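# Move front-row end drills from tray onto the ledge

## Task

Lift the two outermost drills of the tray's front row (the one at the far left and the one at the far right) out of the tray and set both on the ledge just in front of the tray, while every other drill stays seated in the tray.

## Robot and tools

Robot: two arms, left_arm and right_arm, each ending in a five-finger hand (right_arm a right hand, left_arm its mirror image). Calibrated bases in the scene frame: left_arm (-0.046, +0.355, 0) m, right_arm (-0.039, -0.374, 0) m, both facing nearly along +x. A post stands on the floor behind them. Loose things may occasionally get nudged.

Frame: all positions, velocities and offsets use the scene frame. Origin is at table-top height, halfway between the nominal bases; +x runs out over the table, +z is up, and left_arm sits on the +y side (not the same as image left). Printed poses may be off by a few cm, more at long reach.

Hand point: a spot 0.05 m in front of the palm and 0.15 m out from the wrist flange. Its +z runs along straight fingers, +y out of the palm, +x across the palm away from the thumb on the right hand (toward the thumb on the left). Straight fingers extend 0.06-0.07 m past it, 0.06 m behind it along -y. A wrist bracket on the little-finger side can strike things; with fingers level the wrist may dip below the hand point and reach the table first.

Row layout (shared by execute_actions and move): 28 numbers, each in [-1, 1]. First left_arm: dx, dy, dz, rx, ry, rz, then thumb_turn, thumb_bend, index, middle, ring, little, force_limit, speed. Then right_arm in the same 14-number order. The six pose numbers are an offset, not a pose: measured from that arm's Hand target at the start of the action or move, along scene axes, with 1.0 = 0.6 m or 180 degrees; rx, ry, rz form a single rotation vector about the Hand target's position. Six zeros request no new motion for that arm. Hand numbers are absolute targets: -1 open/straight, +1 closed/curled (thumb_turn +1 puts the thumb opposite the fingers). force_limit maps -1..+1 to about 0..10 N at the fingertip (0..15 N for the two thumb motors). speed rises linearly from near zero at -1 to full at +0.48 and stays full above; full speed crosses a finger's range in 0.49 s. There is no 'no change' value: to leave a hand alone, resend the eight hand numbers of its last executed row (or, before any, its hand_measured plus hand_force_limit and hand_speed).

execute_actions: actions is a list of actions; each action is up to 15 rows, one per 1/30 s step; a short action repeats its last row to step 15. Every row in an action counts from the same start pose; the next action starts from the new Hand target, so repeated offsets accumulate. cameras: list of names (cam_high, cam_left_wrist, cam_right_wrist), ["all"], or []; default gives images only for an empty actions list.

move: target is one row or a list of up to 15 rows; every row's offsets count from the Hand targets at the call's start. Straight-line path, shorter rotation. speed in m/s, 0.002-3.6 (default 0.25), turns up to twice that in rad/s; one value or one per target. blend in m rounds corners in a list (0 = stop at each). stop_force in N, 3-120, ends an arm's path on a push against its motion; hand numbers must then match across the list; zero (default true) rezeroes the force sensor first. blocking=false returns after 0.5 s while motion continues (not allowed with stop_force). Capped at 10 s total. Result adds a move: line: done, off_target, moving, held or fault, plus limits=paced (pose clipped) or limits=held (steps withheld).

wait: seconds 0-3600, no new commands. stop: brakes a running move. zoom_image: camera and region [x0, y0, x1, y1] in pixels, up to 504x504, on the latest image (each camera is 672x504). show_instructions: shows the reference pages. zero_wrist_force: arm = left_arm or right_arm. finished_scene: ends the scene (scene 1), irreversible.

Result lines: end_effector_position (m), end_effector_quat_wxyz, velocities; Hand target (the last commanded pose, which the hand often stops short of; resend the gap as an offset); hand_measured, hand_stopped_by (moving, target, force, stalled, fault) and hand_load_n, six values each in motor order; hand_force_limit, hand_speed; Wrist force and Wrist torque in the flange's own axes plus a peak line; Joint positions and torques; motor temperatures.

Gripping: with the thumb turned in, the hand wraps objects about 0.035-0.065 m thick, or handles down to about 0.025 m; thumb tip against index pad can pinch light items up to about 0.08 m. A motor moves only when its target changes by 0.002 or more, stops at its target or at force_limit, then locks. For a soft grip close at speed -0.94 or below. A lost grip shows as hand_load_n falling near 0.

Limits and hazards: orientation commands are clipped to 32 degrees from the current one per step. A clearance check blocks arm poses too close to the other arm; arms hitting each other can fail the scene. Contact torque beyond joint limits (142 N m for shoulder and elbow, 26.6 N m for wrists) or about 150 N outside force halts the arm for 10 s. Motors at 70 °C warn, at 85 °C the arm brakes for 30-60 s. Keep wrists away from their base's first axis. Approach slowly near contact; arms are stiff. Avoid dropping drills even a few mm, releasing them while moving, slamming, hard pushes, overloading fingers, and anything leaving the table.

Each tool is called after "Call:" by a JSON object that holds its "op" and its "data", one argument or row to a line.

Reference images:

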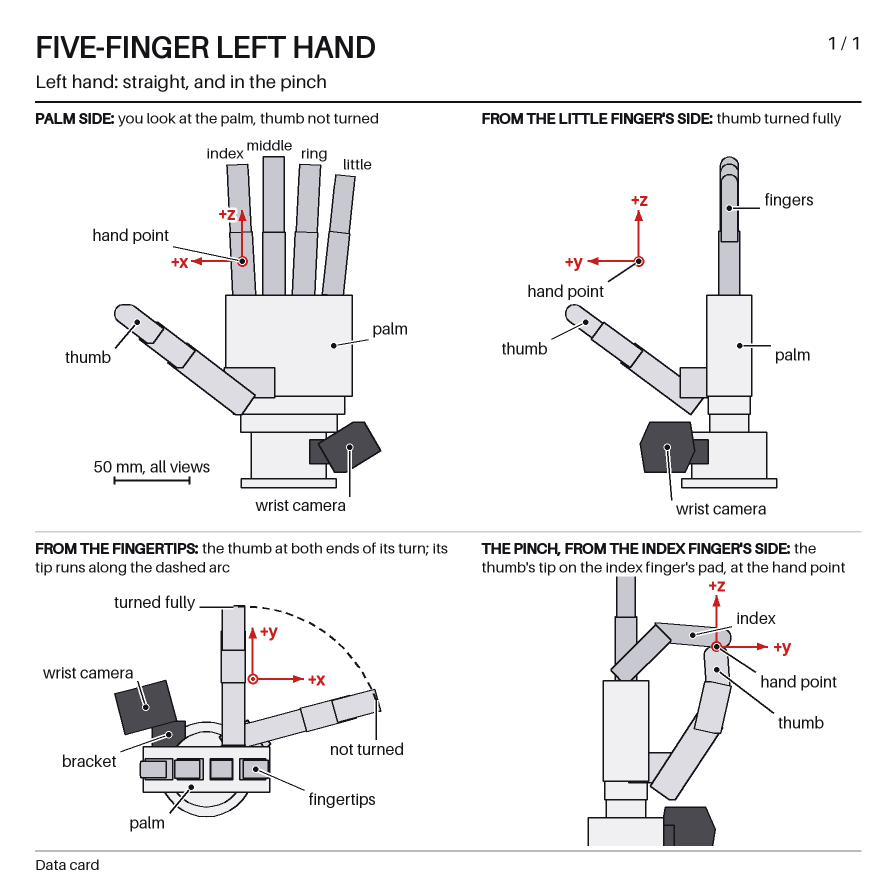

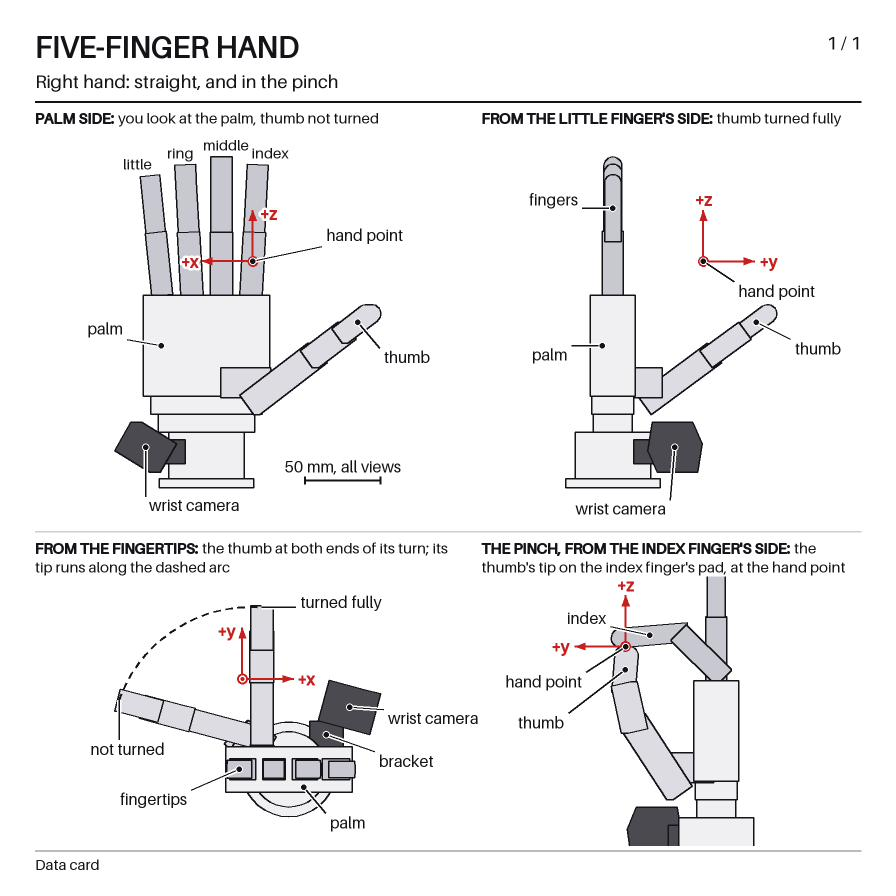

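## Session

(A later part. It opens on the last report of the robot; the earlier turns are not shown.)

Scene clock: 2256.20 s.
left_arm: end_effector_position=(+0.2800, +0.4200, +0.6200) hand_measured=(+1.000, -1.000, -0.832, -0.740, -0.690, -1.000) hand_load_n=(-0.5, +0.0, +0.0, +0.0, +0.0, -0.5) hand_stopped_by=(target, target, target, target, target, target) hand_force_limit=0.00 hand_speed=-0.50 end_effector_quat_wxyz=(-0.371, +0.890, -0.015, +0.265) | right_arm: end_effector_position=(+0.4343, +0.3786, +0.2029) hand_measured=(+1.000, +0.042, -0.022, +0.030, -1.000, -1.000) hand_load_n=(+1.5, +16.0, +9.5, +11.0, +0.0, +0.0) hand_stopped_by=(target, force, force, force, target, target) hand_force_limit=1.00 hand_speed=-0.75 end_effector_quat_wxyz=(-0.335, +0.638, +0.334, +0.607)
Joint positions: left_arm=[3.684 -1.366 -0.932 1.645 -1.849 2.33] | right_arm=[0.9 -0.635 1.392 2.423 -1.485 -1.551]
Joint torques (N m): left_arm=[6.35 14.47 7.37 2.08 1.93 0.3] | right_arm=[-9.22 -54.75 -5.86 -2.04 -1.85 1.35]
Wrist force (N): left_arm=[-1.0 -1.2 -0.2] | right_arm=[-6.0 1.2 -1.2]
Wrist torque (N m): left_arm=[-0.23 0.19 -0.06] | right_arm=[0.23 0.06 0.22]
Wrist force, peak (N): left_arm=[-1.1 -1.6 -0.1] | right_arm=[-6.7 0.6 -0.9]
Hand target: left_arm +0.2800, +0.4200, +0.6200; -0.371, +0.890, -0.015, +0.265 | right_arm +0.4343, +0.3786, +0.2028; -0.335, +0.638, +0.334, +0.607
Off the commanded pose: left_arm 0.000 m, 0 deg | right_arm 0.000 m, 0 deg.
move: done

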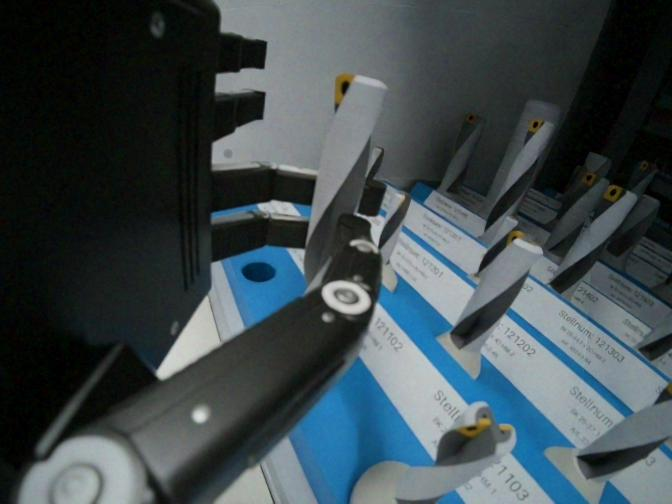

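Call:
{"op": "move", "data": {
  "target": [0,0,0,0,0,0, 1,-1,-1,-1,-1,-1,0,-0.5, 0,0,0.045,0,0,0, 1,0.1,0.5,0.5,-1,-1,1.0,-0.75],
  "speed": 0.02,
  "cameras": ["cam_right_wrist"]
}}

Scene clock: 2270.63 s.
left_arm: end_effector_position=(+0.2800, +0.4200, +0.6200) hand_measured=(+1.000, -1.000, -0.832, -0.740, -0.690, -1.000) hand_load_n=(+0.0, +0.0, +0.0, +0.0, +0.0, +0.0) hand_stopped_by=(target, target, target, target, target, target) hand_force_limit=0.00 hand_speed=-0.50 end_effector_quat_wxyz=(-0.371, +0.890, -0.015, +0.265) | right_arm: end_effector_position=(+0.4343, +0.3786, +0.2299) hand_measured=(+1.000, +0.042, -0.022, +0.030, -1.000, -1.000) hand_load_n=(+1.5, +16.5, +9.5, +10.5, +0.0, +0.0) hand_stopped_by=(target, force, force, force, target, target) hand_force_limit=1.00 hand_speed=-0.75 end_effector_quat_wxyz=(-0.335, +0.639, +0.334, +0.607)
Joint positions: left_arm=[3.684 -1.366 -0.932 1.645 -1.849 2.33] | right_arm=[0.9 -0.678 1.393 2.466 -1.485 -1.551]
Joint torques (N m): left_arm=[6.06 14.38 7.61 2.43 1.76 0.49] | right_arm=[-9.5 -43.8 -33.32 -4.11 -1.8 0.83]
Wrist force (N): left_arm=[-0.9 -1.3 0.0] | right_arm=[-5.5 2.3 -1.7]
Wrist torque (N m): left_arm=[-0.27 0.17 -0.05] | right_arm=[0.30 0.04 0.24]
Wrist force, peak (N): left_arm=[-1.4 -1.3 -0.3] | right_arm=[-6.4 1.1 -1.1]
Hand target: left_arm +0.2800, +0.4200, +0.6200; -0.371, +0.890, -0.015, +0.265 | right_arm +0.4343, +0.3786, +0.2298; -0.335, +0.638, +0.334, +0.607
Off the commanded pose: left_arm 0.000 m, 0 deg | right_arm 0.000 m, 0 deg.
move: done

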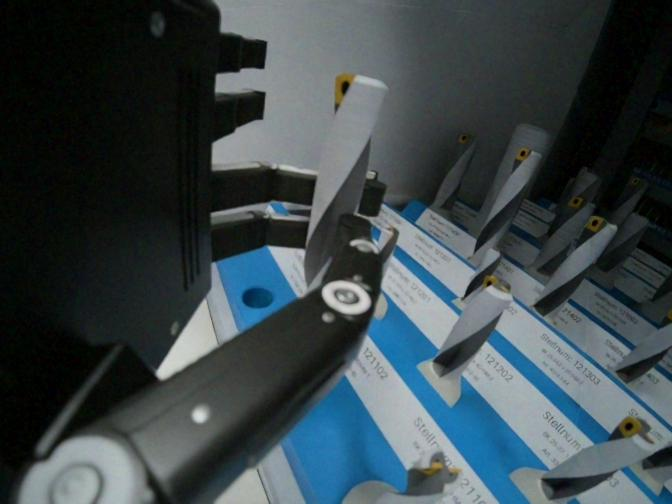

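Call:
{"op": "move", "data": {
  "target": [0,0,0,0,0,0, 1,-1,-1,-1,-1,-1,0,-0.5, 0,0,0.1417,0,0,0, 1,0.1,0.5,0.5,-1,-1,1.0,-0.75],
  "speed": 0.03,
  "cameras": ["cam_right_wrist","cam_high"]
}}

Call:
{"op": "zoom_image", "data": {
  "camera": "cam_right_wrist",
  "region": [210, 300, 460, 504]
}}

Scene clock: 2281.00 s.
left_arm: end_effector_position=(+0.2800, +0.4200, +0.6200) hand_measured=(+1.000, -1.000, -0.832, -0.740, -0.690, -1.000) hand_load_n=(+0.0, +0.0, -0.5, +0.0, +0.0, +0.0) hand_stopped_by=(target, target, target, target, target, target) hand_force_limit=0.00 hand_speed=-0.50 end_effector_quat_wxyz=(-0.371, +0.890, -0.015, +0.265) | right_arm: end_effector_position=(+0.4343, +0.3786, +0.3151) hand_measured=(+1.000, +0.042, -0.022, +0.030, -1.000, -1.000) hand_load_n=(+2.0, +16.5, +10.0, +10.0, +0.5, +0.0) hand_stopped_by=(target, force, force, force, target, target) hand_force_limit=1.00 hand_speed=-0.75 end_effector_quat_wxyz=(-0.335, +0.638, +0.334, +0.607)
Joint positions: left_arm=[3.684 -1.366 -0.932 1.645 -1.849 2.33] | right_arm=[0.9 -0.8 1.365 2.615 -1.485 -1.551]
Joint torques (N m): left_arm=[6.35 14.59 7.83 2.1 1.71 0.5] | right_arm=[-10.21 -39.42 -24.26 -4.47 -1.28 -0.33]
Wrist force (N): left_arm=[-0.9 -1.1 -0.1] | right_arm=[-5.3 2.4 -1.3]
Wrist torque (N m): left_arm=[-0.22 0.16 -0.05] | right_arm=[0.29 0.05 0.24]
Wrist force, peak (N): left_arm=[-1.5 -1.3 -0.4] | right_arm=[-6.3 2.3 -1.6]
Hand target: left_arm +0.2800, +0.4200, +0.6200; -0.371, +0.890, -0.015, +0.265 | right_arm +0.4343, +0.3786, +0.3148; -0.335, +0.638, +0.334, +0.607
Off the commanded pose: left_arm 0.000 m, 0 deg | right_arm 0.000 m, 0 deg.
move: done
Images, in order (width x height): cam_high 672x504, cam_right_wrist 672x504.

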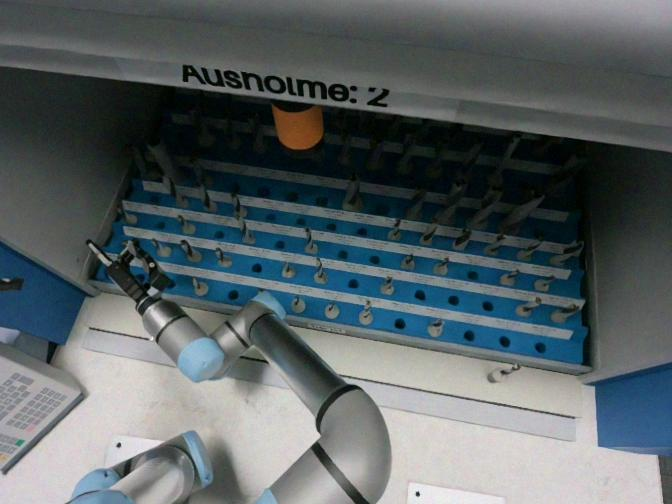

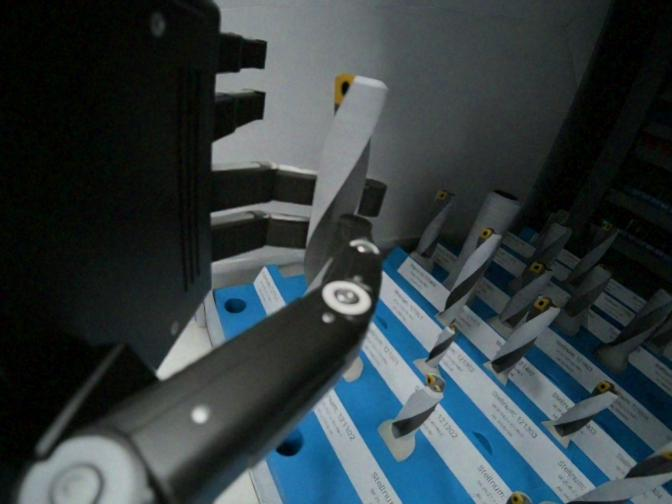

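Scaled by 2.016 from the camera's image (finer frame: 960x720).

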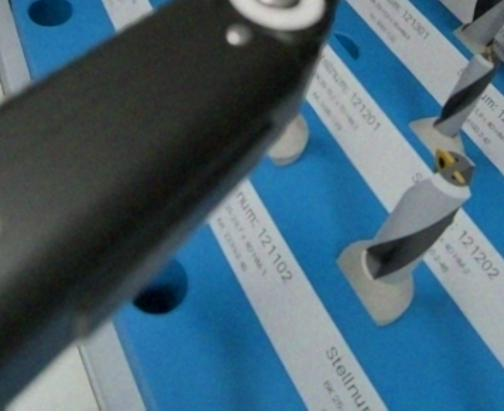

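Call:
{"op": "move", "data": {
  "target": [
    [0,0,0,0,0,0, 1,-1,-1,-1,-1,-1,0,-0.5, -0.125,0,0.0,0,0,0, 1,0.1,0.5,0.5,-1,-1,1.0,-0.75],
    [0,0,0,0,0,0, 1,-1,-1,-1,-1,-1,0,-0.5, -0.127,-0.23,0.0,0,0,0, 1,0.1,0.5,0.5,-1,-1,1.0,-0.75]
  ],
  "speed": 0.06,
  "blend": 0.01,
  "cameras": ["cam_right_wrist","cam_high"]
}}

Call:
{"op": "zoom_image", "data": {
  "camera": "cam_right_wrist",
  "region": [210, 280, 460, 504]
}}

Scene clock: 2302.77 s.
left_arm: end_effector_position=(+0.2800, +0.4200, +0.6200) hand_measured=(+1.000, -1.000, -0.832, -0.740, -0.690, -1.000) hand_load_n=(+0.0, +0.0, +0.0, +0.0, +0.0, +0.0) hand_stopped_by=(target, target, target, target, target, target) hand_force_limit=0.00 hand_speed=-0.50 end_effector_quat_wxyz=(-0.371, +0.890, -0.015, +0.265) | right_arm: end_effector_position=(+0.3581, +0.2405, +0.3148) hand_measured=(+1.000, +0.042, -0.022, +0.030, -1.000, -1.000) hand_load_n=(+2.0, +16.5, +10.0, +10.0, +0.0, +0.0) hand_stopped_by=(target, force, force, force, target, target) hand_force_limit=1.00 hand_speed=-0.75 end_effector_quat_wxyz=(-0.335, +0.638, +0.334, +0.607)
Joint positions: left_arm=[3.684 -1.366 -0.932 1.645 -1.849 2.33] | right_arm=[0.845 -1.096 1.905 2.372 -1.431 -1.553]
Joint torques (N m): left_arm=[6.09 15.11 8.23 1.98 1.4 0.04] | right_arm=[8.07 -27.78 -32.23 -0.81 -2.21 -1.34]
Wrist force (N): left_arm=[-1.2 -1.1 -0.2] | right_arm=[-5.4 2.1 -1.3]
Wrist torque (N m): left_arm=[-0.21 0.21 -0.08] | right_arm=[0.24 0.08 0.28]
Wrist force, peak (N): left_arm=[-1.4 -1.4 -0.4] | right_arm=[-6.1 3.4 -0.7]
Hand target: left_arm +0.2800, +0.4200, +0.6200; -0.371, +0.890, -0.015, +0.265 | right_arm +0.3581, +0.2406, +0.3148; -0.335, +0.638, +0.334, +0.607
Off the commanded pose: left_arm 0.000 m, 0 deg | right_arm 0.000 m, 0 deg.
move: done
Images, in order (width x height): cam_high 672x504, cam_right_wrist 672x504.

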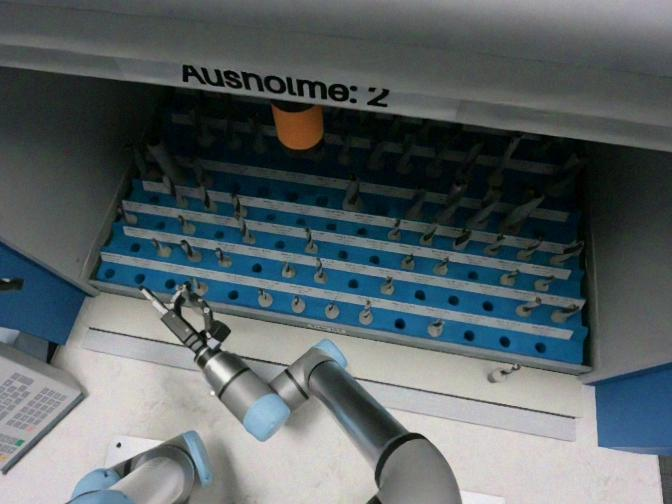

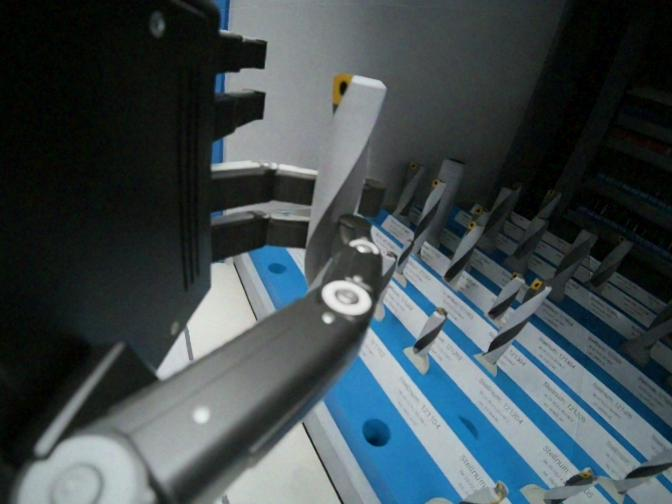

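Scaled by 2.016 from the camera's image (finer frame: 960x720).

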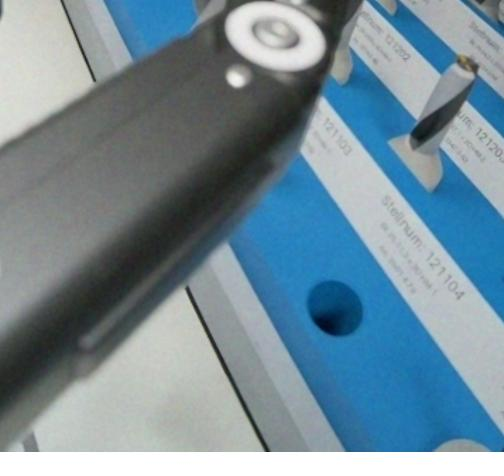

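Call:
{"op": "move", "data": {
  "target": [0,0,0,0,0,0, 1,-1,-1,-1,-1,-1,0,-0.5, 0,0,-0.24,0,0,0, 1,0.1,0.5,0.5,-1,-1,1.0,-0.75],
  "speed": 0.03,
  "stop_force": 3,
  "cameras": ["cam_right_wrist","cam_high"]
}}

Call:
{"op": "zoom_image", "data": {
  "camera": "cam_right_wrist",
  "region": [210, 280, 460, 504]
}}

Scene clock: 2324.70 s.
left_arm: end_effector_position=(+0.2800, +0.4200, +0.6200) hand_measured=(+1.000, -1.000, -0.832, -0.740, -0.690, -1.000) hand_load_n=(+0.0, +0.0, +0.0, +0.0, +0.0, +0.0) hand_stopped_by=(target, target, target, target, target, target) hand_force_limit=0.00 hand_speed=-0.50 end_effector_quat_wxyz=(-0.371, +0.890, -0.015, +0.265) | right_arm: end_effector_position=(+0.3581, +0.2406, +0.1708) hand_measured=(+1.000, +0.042, -0.022, +0.030, -1.000, -1.000) hand_load_n=(+2.0, +16.5, +10.0, +10.0, +0.0, +0.0) hand_stopped_by=(target, force, force, force, target, target) hand_force_limit=1.00 hand_speed=-0.75 end_effector_quat_wxyz=(-0.335, +0.638, +0.334, +0.607)
Joint positions: left_arm=[3.684 -1.366 -0.932 1.645 -1.849 2.33] | right_arm=[0.845 -0.799 1.925 2.054 -1.431 -1.553]
Joint torques (N m): left_arm=[6.76 14.52 10.14 2.01 1.79 -0.26] | right_arm=[3.73 -54.21 -4.07 -0.55 -2.15 0.94]
Wrist force (N): left_arm=[-1.3 -1.3 -0.2] | right_arm=[-5.4 2.3 -1.4]
Wrist torque (N m): left_arm=[-0.24 0.22 -0.07] | right_arm=[0.28 0.08 0.28]
Wrist force, peak (N): left_arm=[-1.3 -1.4 -0.1] | right_arm=[-6.1 2.4 -1.4]
Hand target: left_arm +0.2800, +0.4200, +0.6200; -0.371, +0.890, -0.015, +0.265 | right_arm +0.3581, +0.2406, +0.1708; -0.335, +0.638, +0.334, +0.607
Off the commanded pose: left_arm 0.000 m, 0 deg | right_arm 0.000 m, 0 deg.
move: done
Images, in order (width x height): cam_high 672x504, cam_right_wrist 672x504.

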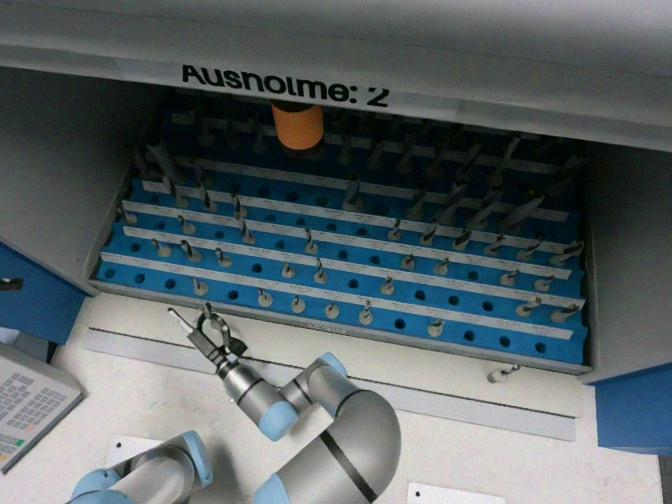

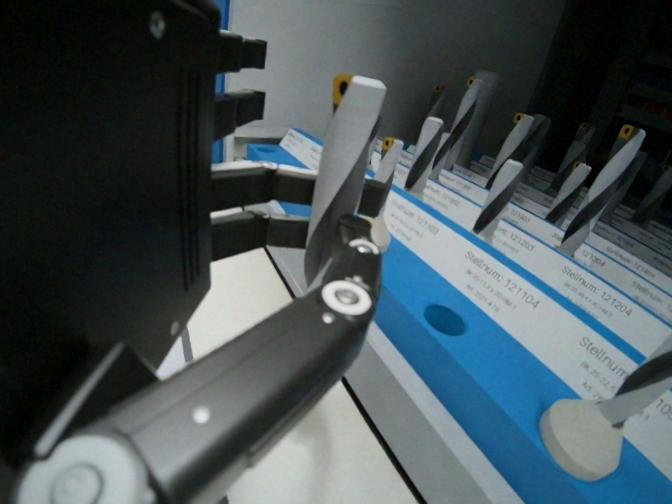

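Scaled by 2.016 from the camera's image (finer frame: 960x720).

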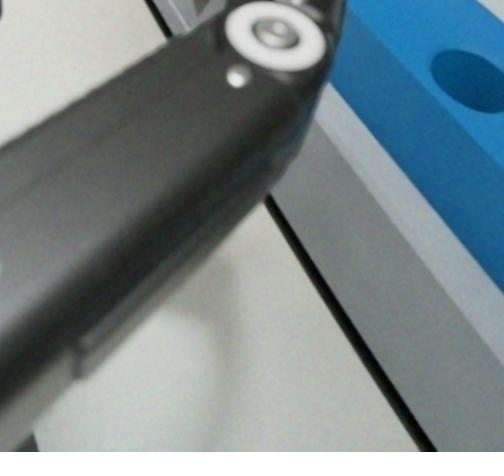

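Call:
{"op": "move", "data": {
  "target": [0,0,0,0,0,0, 1,-1,-1,-1,-1,-1,0,-0.5, 0,0,-0.0583,0,0,0, 1,0.1,0.5,0.5,-1,-1,1.0,-0.75],
  "speed": 0.01,
  "stop_force": 3,
  "cameras": ["cam_right_wrist"]
}}

Scene clock: 2337.93 s.
left_arm: end_effector_position=(+0.2800, +0.4200, +0.6200) hand_measured=(+1.000, -1.000, -0.832, -0.740, -0.690, -1.000) hand_load_n=(+0.0, +0.0, +0.0, +0.0, +0.0, +0.0) hand_stopped_by=(target, target, target, target, target, target) hand_force_limit=0.00 hand_speed=-0.50 end_effector_quat_wxyz=(-0.371, +0.890, -0.015, +0.265) | right_arm: end_effector_position=(+0.3581, +0.2406, +0.1606) hand_measured=(+1.000, +0.042, -0.022, +0.030, -1.000, -1.000) hand_load_n=(+1.5, +16.5, +10.5, +10.0, +0.0, +0.0) hand_stopped_by=(target, force, force, force, target, target) hand_force_limit=1.00 hand_speed=-0.75 end_effector_quat_wxyz=(-0.335, +0.639, +0.334, +0.607)
Joint positions: left_arm=[3.684 -1.366 -0.932 1.645 -1.849 2.33] | right_arm=[0.845 -0.776 1.922 2.035 -1.431 -1.553]
Joint torques (N m): left_arm=[6.12 13.74 9.67 2.33 1.47 -0.14] | right_arm=[3.81 -52.84 2.44 -2.38 -1.78 0.98]
Wrist force (N): left_arm=[-1.0 -1.5 -0.2] | right_arm=[-3.4 2.1 -1.2]
Wrist torque (N m): left_arm=[-0.27 0.18 -0.06] | right_arm=[0.25 0.12 0.29]
Wrist force, peak (N): left_arm=[-1.2 -1.5 -0.3] | right_arm=[-5.9 2.4 -1.4]
Hand target: left_arm +0.2800, +0.4200, +0.6200; -0.371, +0.890, -0.015, +0.265 | right_arm +0.3581, +0.2406, +0.1606; -0.335, +0.638, +0.334, +0.607 (not the last commanded pose)
Off the commanded pose: left_arm 0.000 m, 0 deg | right_arm 0.025 m, 0 deg.
move: contact (right_arm)

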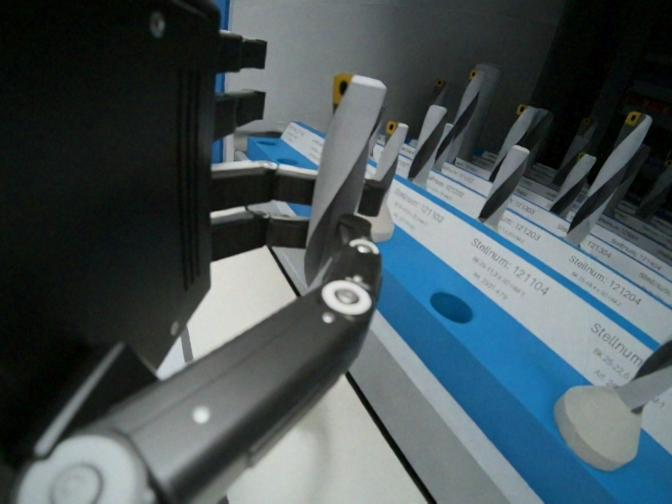

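Call:
{"op": "move", "data": {
  "target": [
    [0,0,0,0,0,0, 1,-1,-1,-1,-1,-1,0,-0.5, 0,0,-0.0008,0,0,0, 1,0.03,-0.034,0.018,-1,-1,1.0,-0.93],
    [0,0,0,0,0,0, 1,-1,-1,-1,-1,-1,0,-0.5, 0,0,-0.0008,0,0,0, 1,0.015,-0.048,0.004,-1,-1,1.0,-0.95],
    [0,0,0,0,0,0, 1,-1,-1,-1,-1,-1,0,-0.5, 0,0,-0.0008,0,0,0, 1,0.0,-0.060,-0.008,-1,-1,1.0,-0.95]
  ],
  "speed": 0.01,
  "cameras": ["cam_right_wrist"]
}}

Scene clock: 2349.93 s.
left_arm: end_effector_position=(+0.2800, +0.4200, +0.6200) hand_measured=(+1.000, -1.000, -0.832, -0.740, -0.690, -1.000) hand_load_n=(+0.0, +0.0, +0.0, +0.0, +0.0, +0.0) hand_stopped_by=(target, target, target, target, target, target) hand_force_limit=0.00 hand_speed=-0.50 end_effector_quat_wxyz=(-0.371, +0.890, -0.015, +0.265) | right_arm: end_effector_position=(+0.3581, +0.2406, +0.1601) hand_measured=(+1.000, +0.000, -0.060, -0.008, -1.000, -1.000) hand_load_n=(+0.5, +1.0, +1.0, +2.0, +0.0, +0.0) hand_stopped_by=(target, target, target, target, target, target) hand_force_limit=1.00 hand_speed=-0.95 end_effector_quat_wxyz=(-0.335, +0.639, +0.334, +0.607)
Joint positions: left_arm=[3.684 -1.366 -0.932 1.645 -1.849 2.33] | right_arm=[0.845 -0.775 1.921 2.034 -1.431 -1.553]
Joint torques (N m): left_arm=[6.13 13.03 10.11 1.9 1.22 -0.5] | right_arm=[2.84 -29.49 -23.24 0.54 -1.89 0.96]
Wrist force (N): left_arm=[-1.1 -1.2 -0.3] | right_arm=[-0.1 2.3 -1.5]
Wrist torque (N m): left_arm=[-0.22 0.19 -0.06] | right_arm=[0.28 0.14 0.31]
Wrist force, peak (N): left_arm=[-1.4 -1.4 -0.2] | right_arm=[-4.2 2.1 -1.3]
Hand target: left_arm +0.2800, +0.4200, +0.6200; -0.371, +0.890, -0.015, +0.265 | right_arm +0.3581, +0.2406, +0.1602; -0.335, +0.638, +0.334, +0.607
Off the commanded pose: left_arm 0.000 m, 0 deg | right_arm 0.000 m, 0 deg.
move: done

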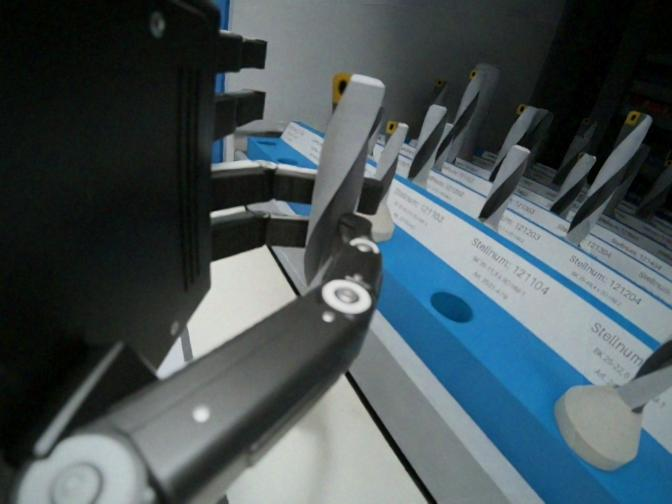

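Call:
{"op": "move", "data": {
  "target": [
    [0,0,0,0,0,0, 1,-1,-1,-1,-1,-1,0,-0.5, 0,0,0,0,0,0, 1,-0.02,-0.08,-0.03,-1,-1,1.0,-0.96],
    [0,0,0,0,0,0, 1,-1,-1,-1,-1,-1,0,-0.5, 0,0,0,0,0,0, 1,-0.25,-0.4,-0.4,-1,-1,1.0,-0.85]
  ],
  "speed": 0.01,
  "cameras": ["cam_right_wrist"]
}}

Scene clock: 2359.00 s.
left_arm: end_effector_position=(+0.2800, +0.4200, +0.6200) hand_measured=(+1.000, -1.000, -0.832, -0.740, -0.690, -1.000) hand_load_n=(+0.0, +0.0, +0.0, +0.0, +0.0, +0.0) hand_stopped_by=(target, target, target, target, target, target) hand_force_limit=0.00 hand_speed=-0.50 end_effector_quat_wxyz=(-0.371, +0.890, -0.015, +0.265) | right_arm: end_effector_position=(+0.3581, +0.2406, +0.1601) hand_measured=(+1.000, -0.250, -0.400, -0.400, -1.000, -1.000) hand_load_n=(+0.0, +0.0, +0.0, +0.0, +0.0, +0.0) hand_stopped_by=(target, target, target, target, target, target) hand_force_limit=1.00 hand_speed=-0.85 end_effector_quat_wxyz=(-0.335, +0.639, +0.334, +0.607)
Joint positions: left_arm=[3.684 -1.366 -0.932 1.645 -1.849 2.33] | right_arm=[0.845 -0.775 1.921 2.034 -1.431 -1.553]
Joint torques (N m): left_arm=[6.35 13.5 10.04 1.86 1.16 -0.26] | right_arm=[3.18 -43.34 -22.61 -2.81 -1.78 1.12]
Wrist force (N): left_arm=[-1.0 -1.1 -0.4] | right_arm=[-1.3 2.2 -1.7]
Wrist torque (N m): left_arm=[-0.20 0.17 -0.06] | right_arm=[0.28 0.14 0.31]
Wrist force, peak (N): left_arm=[-1.3 -1.5 0.0] | right_arm=[-1.7 2.2 -1.5]
Hand target: left_arm +0.2800, +0.4200, +0.6200; -0.371, +0.890, -0.015, +0.265 | right_arm +0.3581, +0.2406, +0.1602; -0.335, +0.638, +0.334, +0.607
Off the commanded pose: left_arm 0.000 m, 0 deg | right_arm 0.000 m, 0 deg.
move: done

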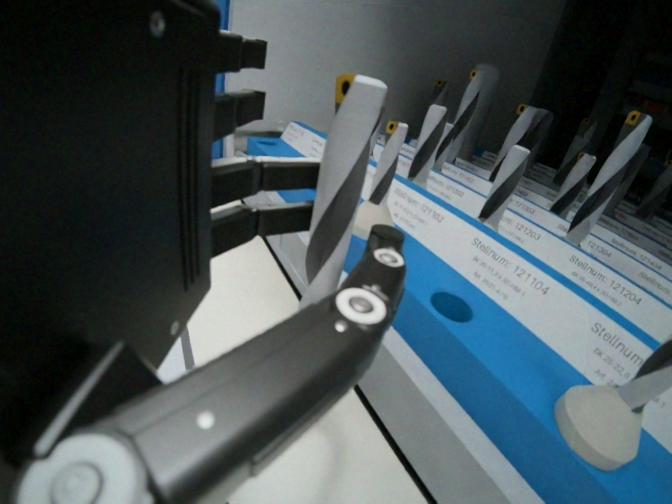

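Call:
{"op": "move", "data": {
  "target": [
    [0,0,0,0,0,0, 1,-1,-1,-1,-1,-1,0,-0.5, 0,0,0,0,0,0, 1,-1,-1,-1,-1,-1,1.0,-0.7],
    [0,0,0,0,0,0, 1,-1,-1,-1,-1,-1,0,-0.5, -0.037,0.0047,0,0,0,0, 1,-1,-1,-1,-1,-1,1.0,-0.7],
    [0,0,0,0,0,0, 1,-1,-1,-1,-1,-1,0,-0.5, -0.037,0.0047,0.37,0,0,0, 1,-1,-1,-1,-1,-1,1.0,-0.7]
  ],
  "speed": [0.03,0.03,0.1],
  "cameras": ["all"]
}}

Scene clock: 2371.67 s.
left_arm: end_effector_position=(+0.2800, +0.4200, +0.6200) hand_measured=(+1.000, -1.000, -0.832, -0.740, -0.690, -1.000) hand_load_n=(+0.0, +0.0, +0.0, +0.0, +0.0, +0.0) hand_stopped_by=(target, target, target, target, target, target) hand_force_limit=0.00 hand_speed=-0.50 end_effector_quat_wxyz=(-0.371, +0.890, -0.015, +0.265) | right_arm: end_effector_position=(+0.3359, +0.2434, +0.3823) hand_measured=(+1.000, -1.000, -1.000, -1.000, -1.000, -1.000) hand_load_n=(+0.5, +0.5, +0.0, +0.0, +0.0, +0.0) hand_stopped_by=(target, target, target, target, target, target) hand_force_limit=1.00 hand_speed=-0.70 end_effector_quat_wxyz=(-0.336, +0.638, +0.334, +0.607)
Joint positions: left_arm=[3.684 -1.366 -0.932 1.645 -1.849 2.33] | right_arm=[0.886 -1.22 1.87 2.53 -1.471 -1.552]
Joint torques (N m): left_arm=[4.85 13.73 12.13 1.9 1.38 -0.76] | right_arm=[-9.28 -27.61 -4.23 -1.25 0.95 -1.2]
Wrist force (N): left_arm=[-1.2 -1.3 -0.4] | right_arm=[-1.3 2.0 -1.6]
Wrist torque (N m): left_arm=[-0.23 0.21 -0.06] | right_arm=[0.25 0.10 0.18]
Wrist force, peak (N): left_arm=[-1.1 -1.6 -0.1] | right_arm=[-2.1 2.1 -1.6]
Hand target: left_arm +0.2800, +0.4200, +0.6200; -0.371, +0.890, -0.015, +0.265 | right_arm +0.3359, +0.2434, +0.3822; -0.335, +0.638, +0.334, +0.607
Off the commanded pose: left_arm 0.000 m, 0 deg | right_arm 0.000 m, 0 deg.
move: done

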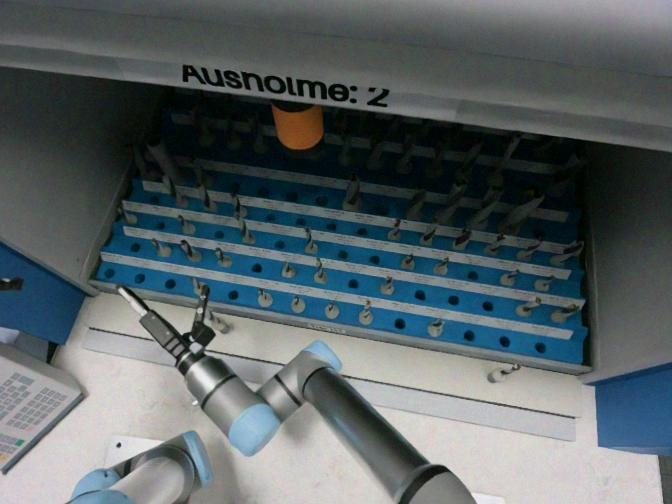

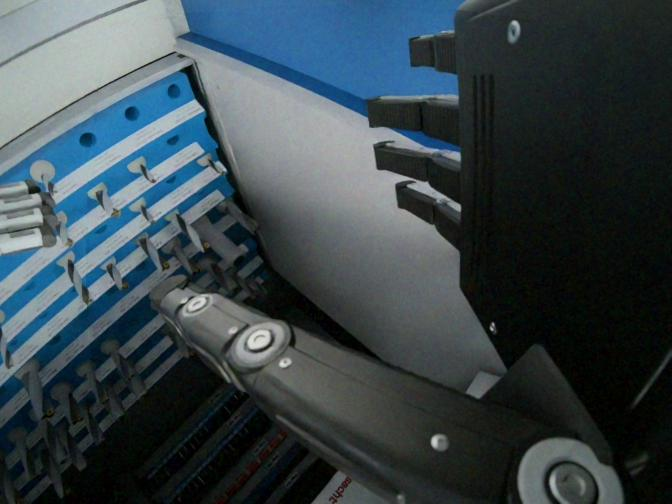

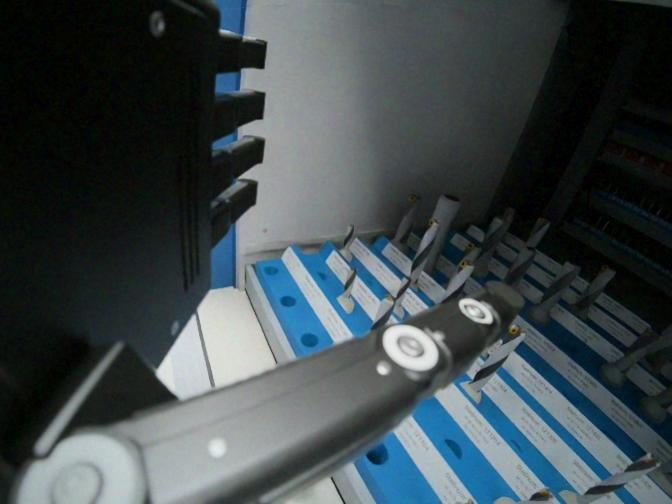

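Call:
{"op": "zoom_image", "data": {
  "camera": "cam_high",
  "region": [80, 230, 340, 400]
}}

Call:
{"op": "zoom_image", "data": {
  "camera": "cam_high",
  "region": [400, 270, 600, 430]
}}

Scaled by 1.938 from the camera's image (finer frame: 960x720).

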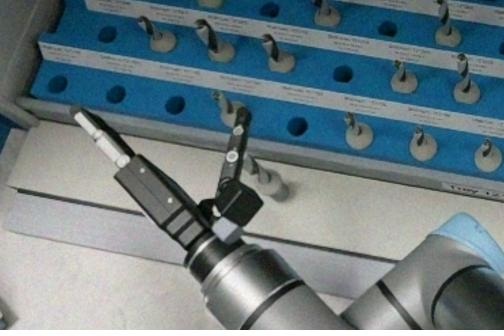

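Scaled by 2.520 from the camera's image (finer frame: 960x720).

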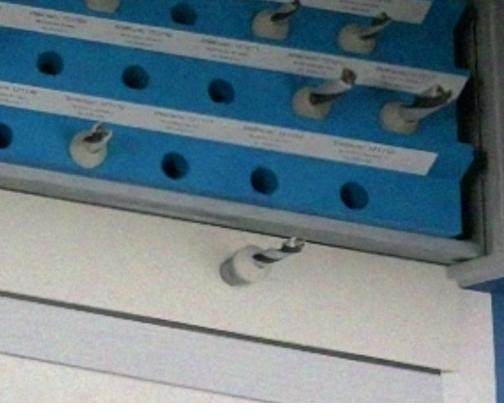

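Call:
{"op": "finished_scene", "data": {
  "scene": 1
}}

The scene is finished: the task was done.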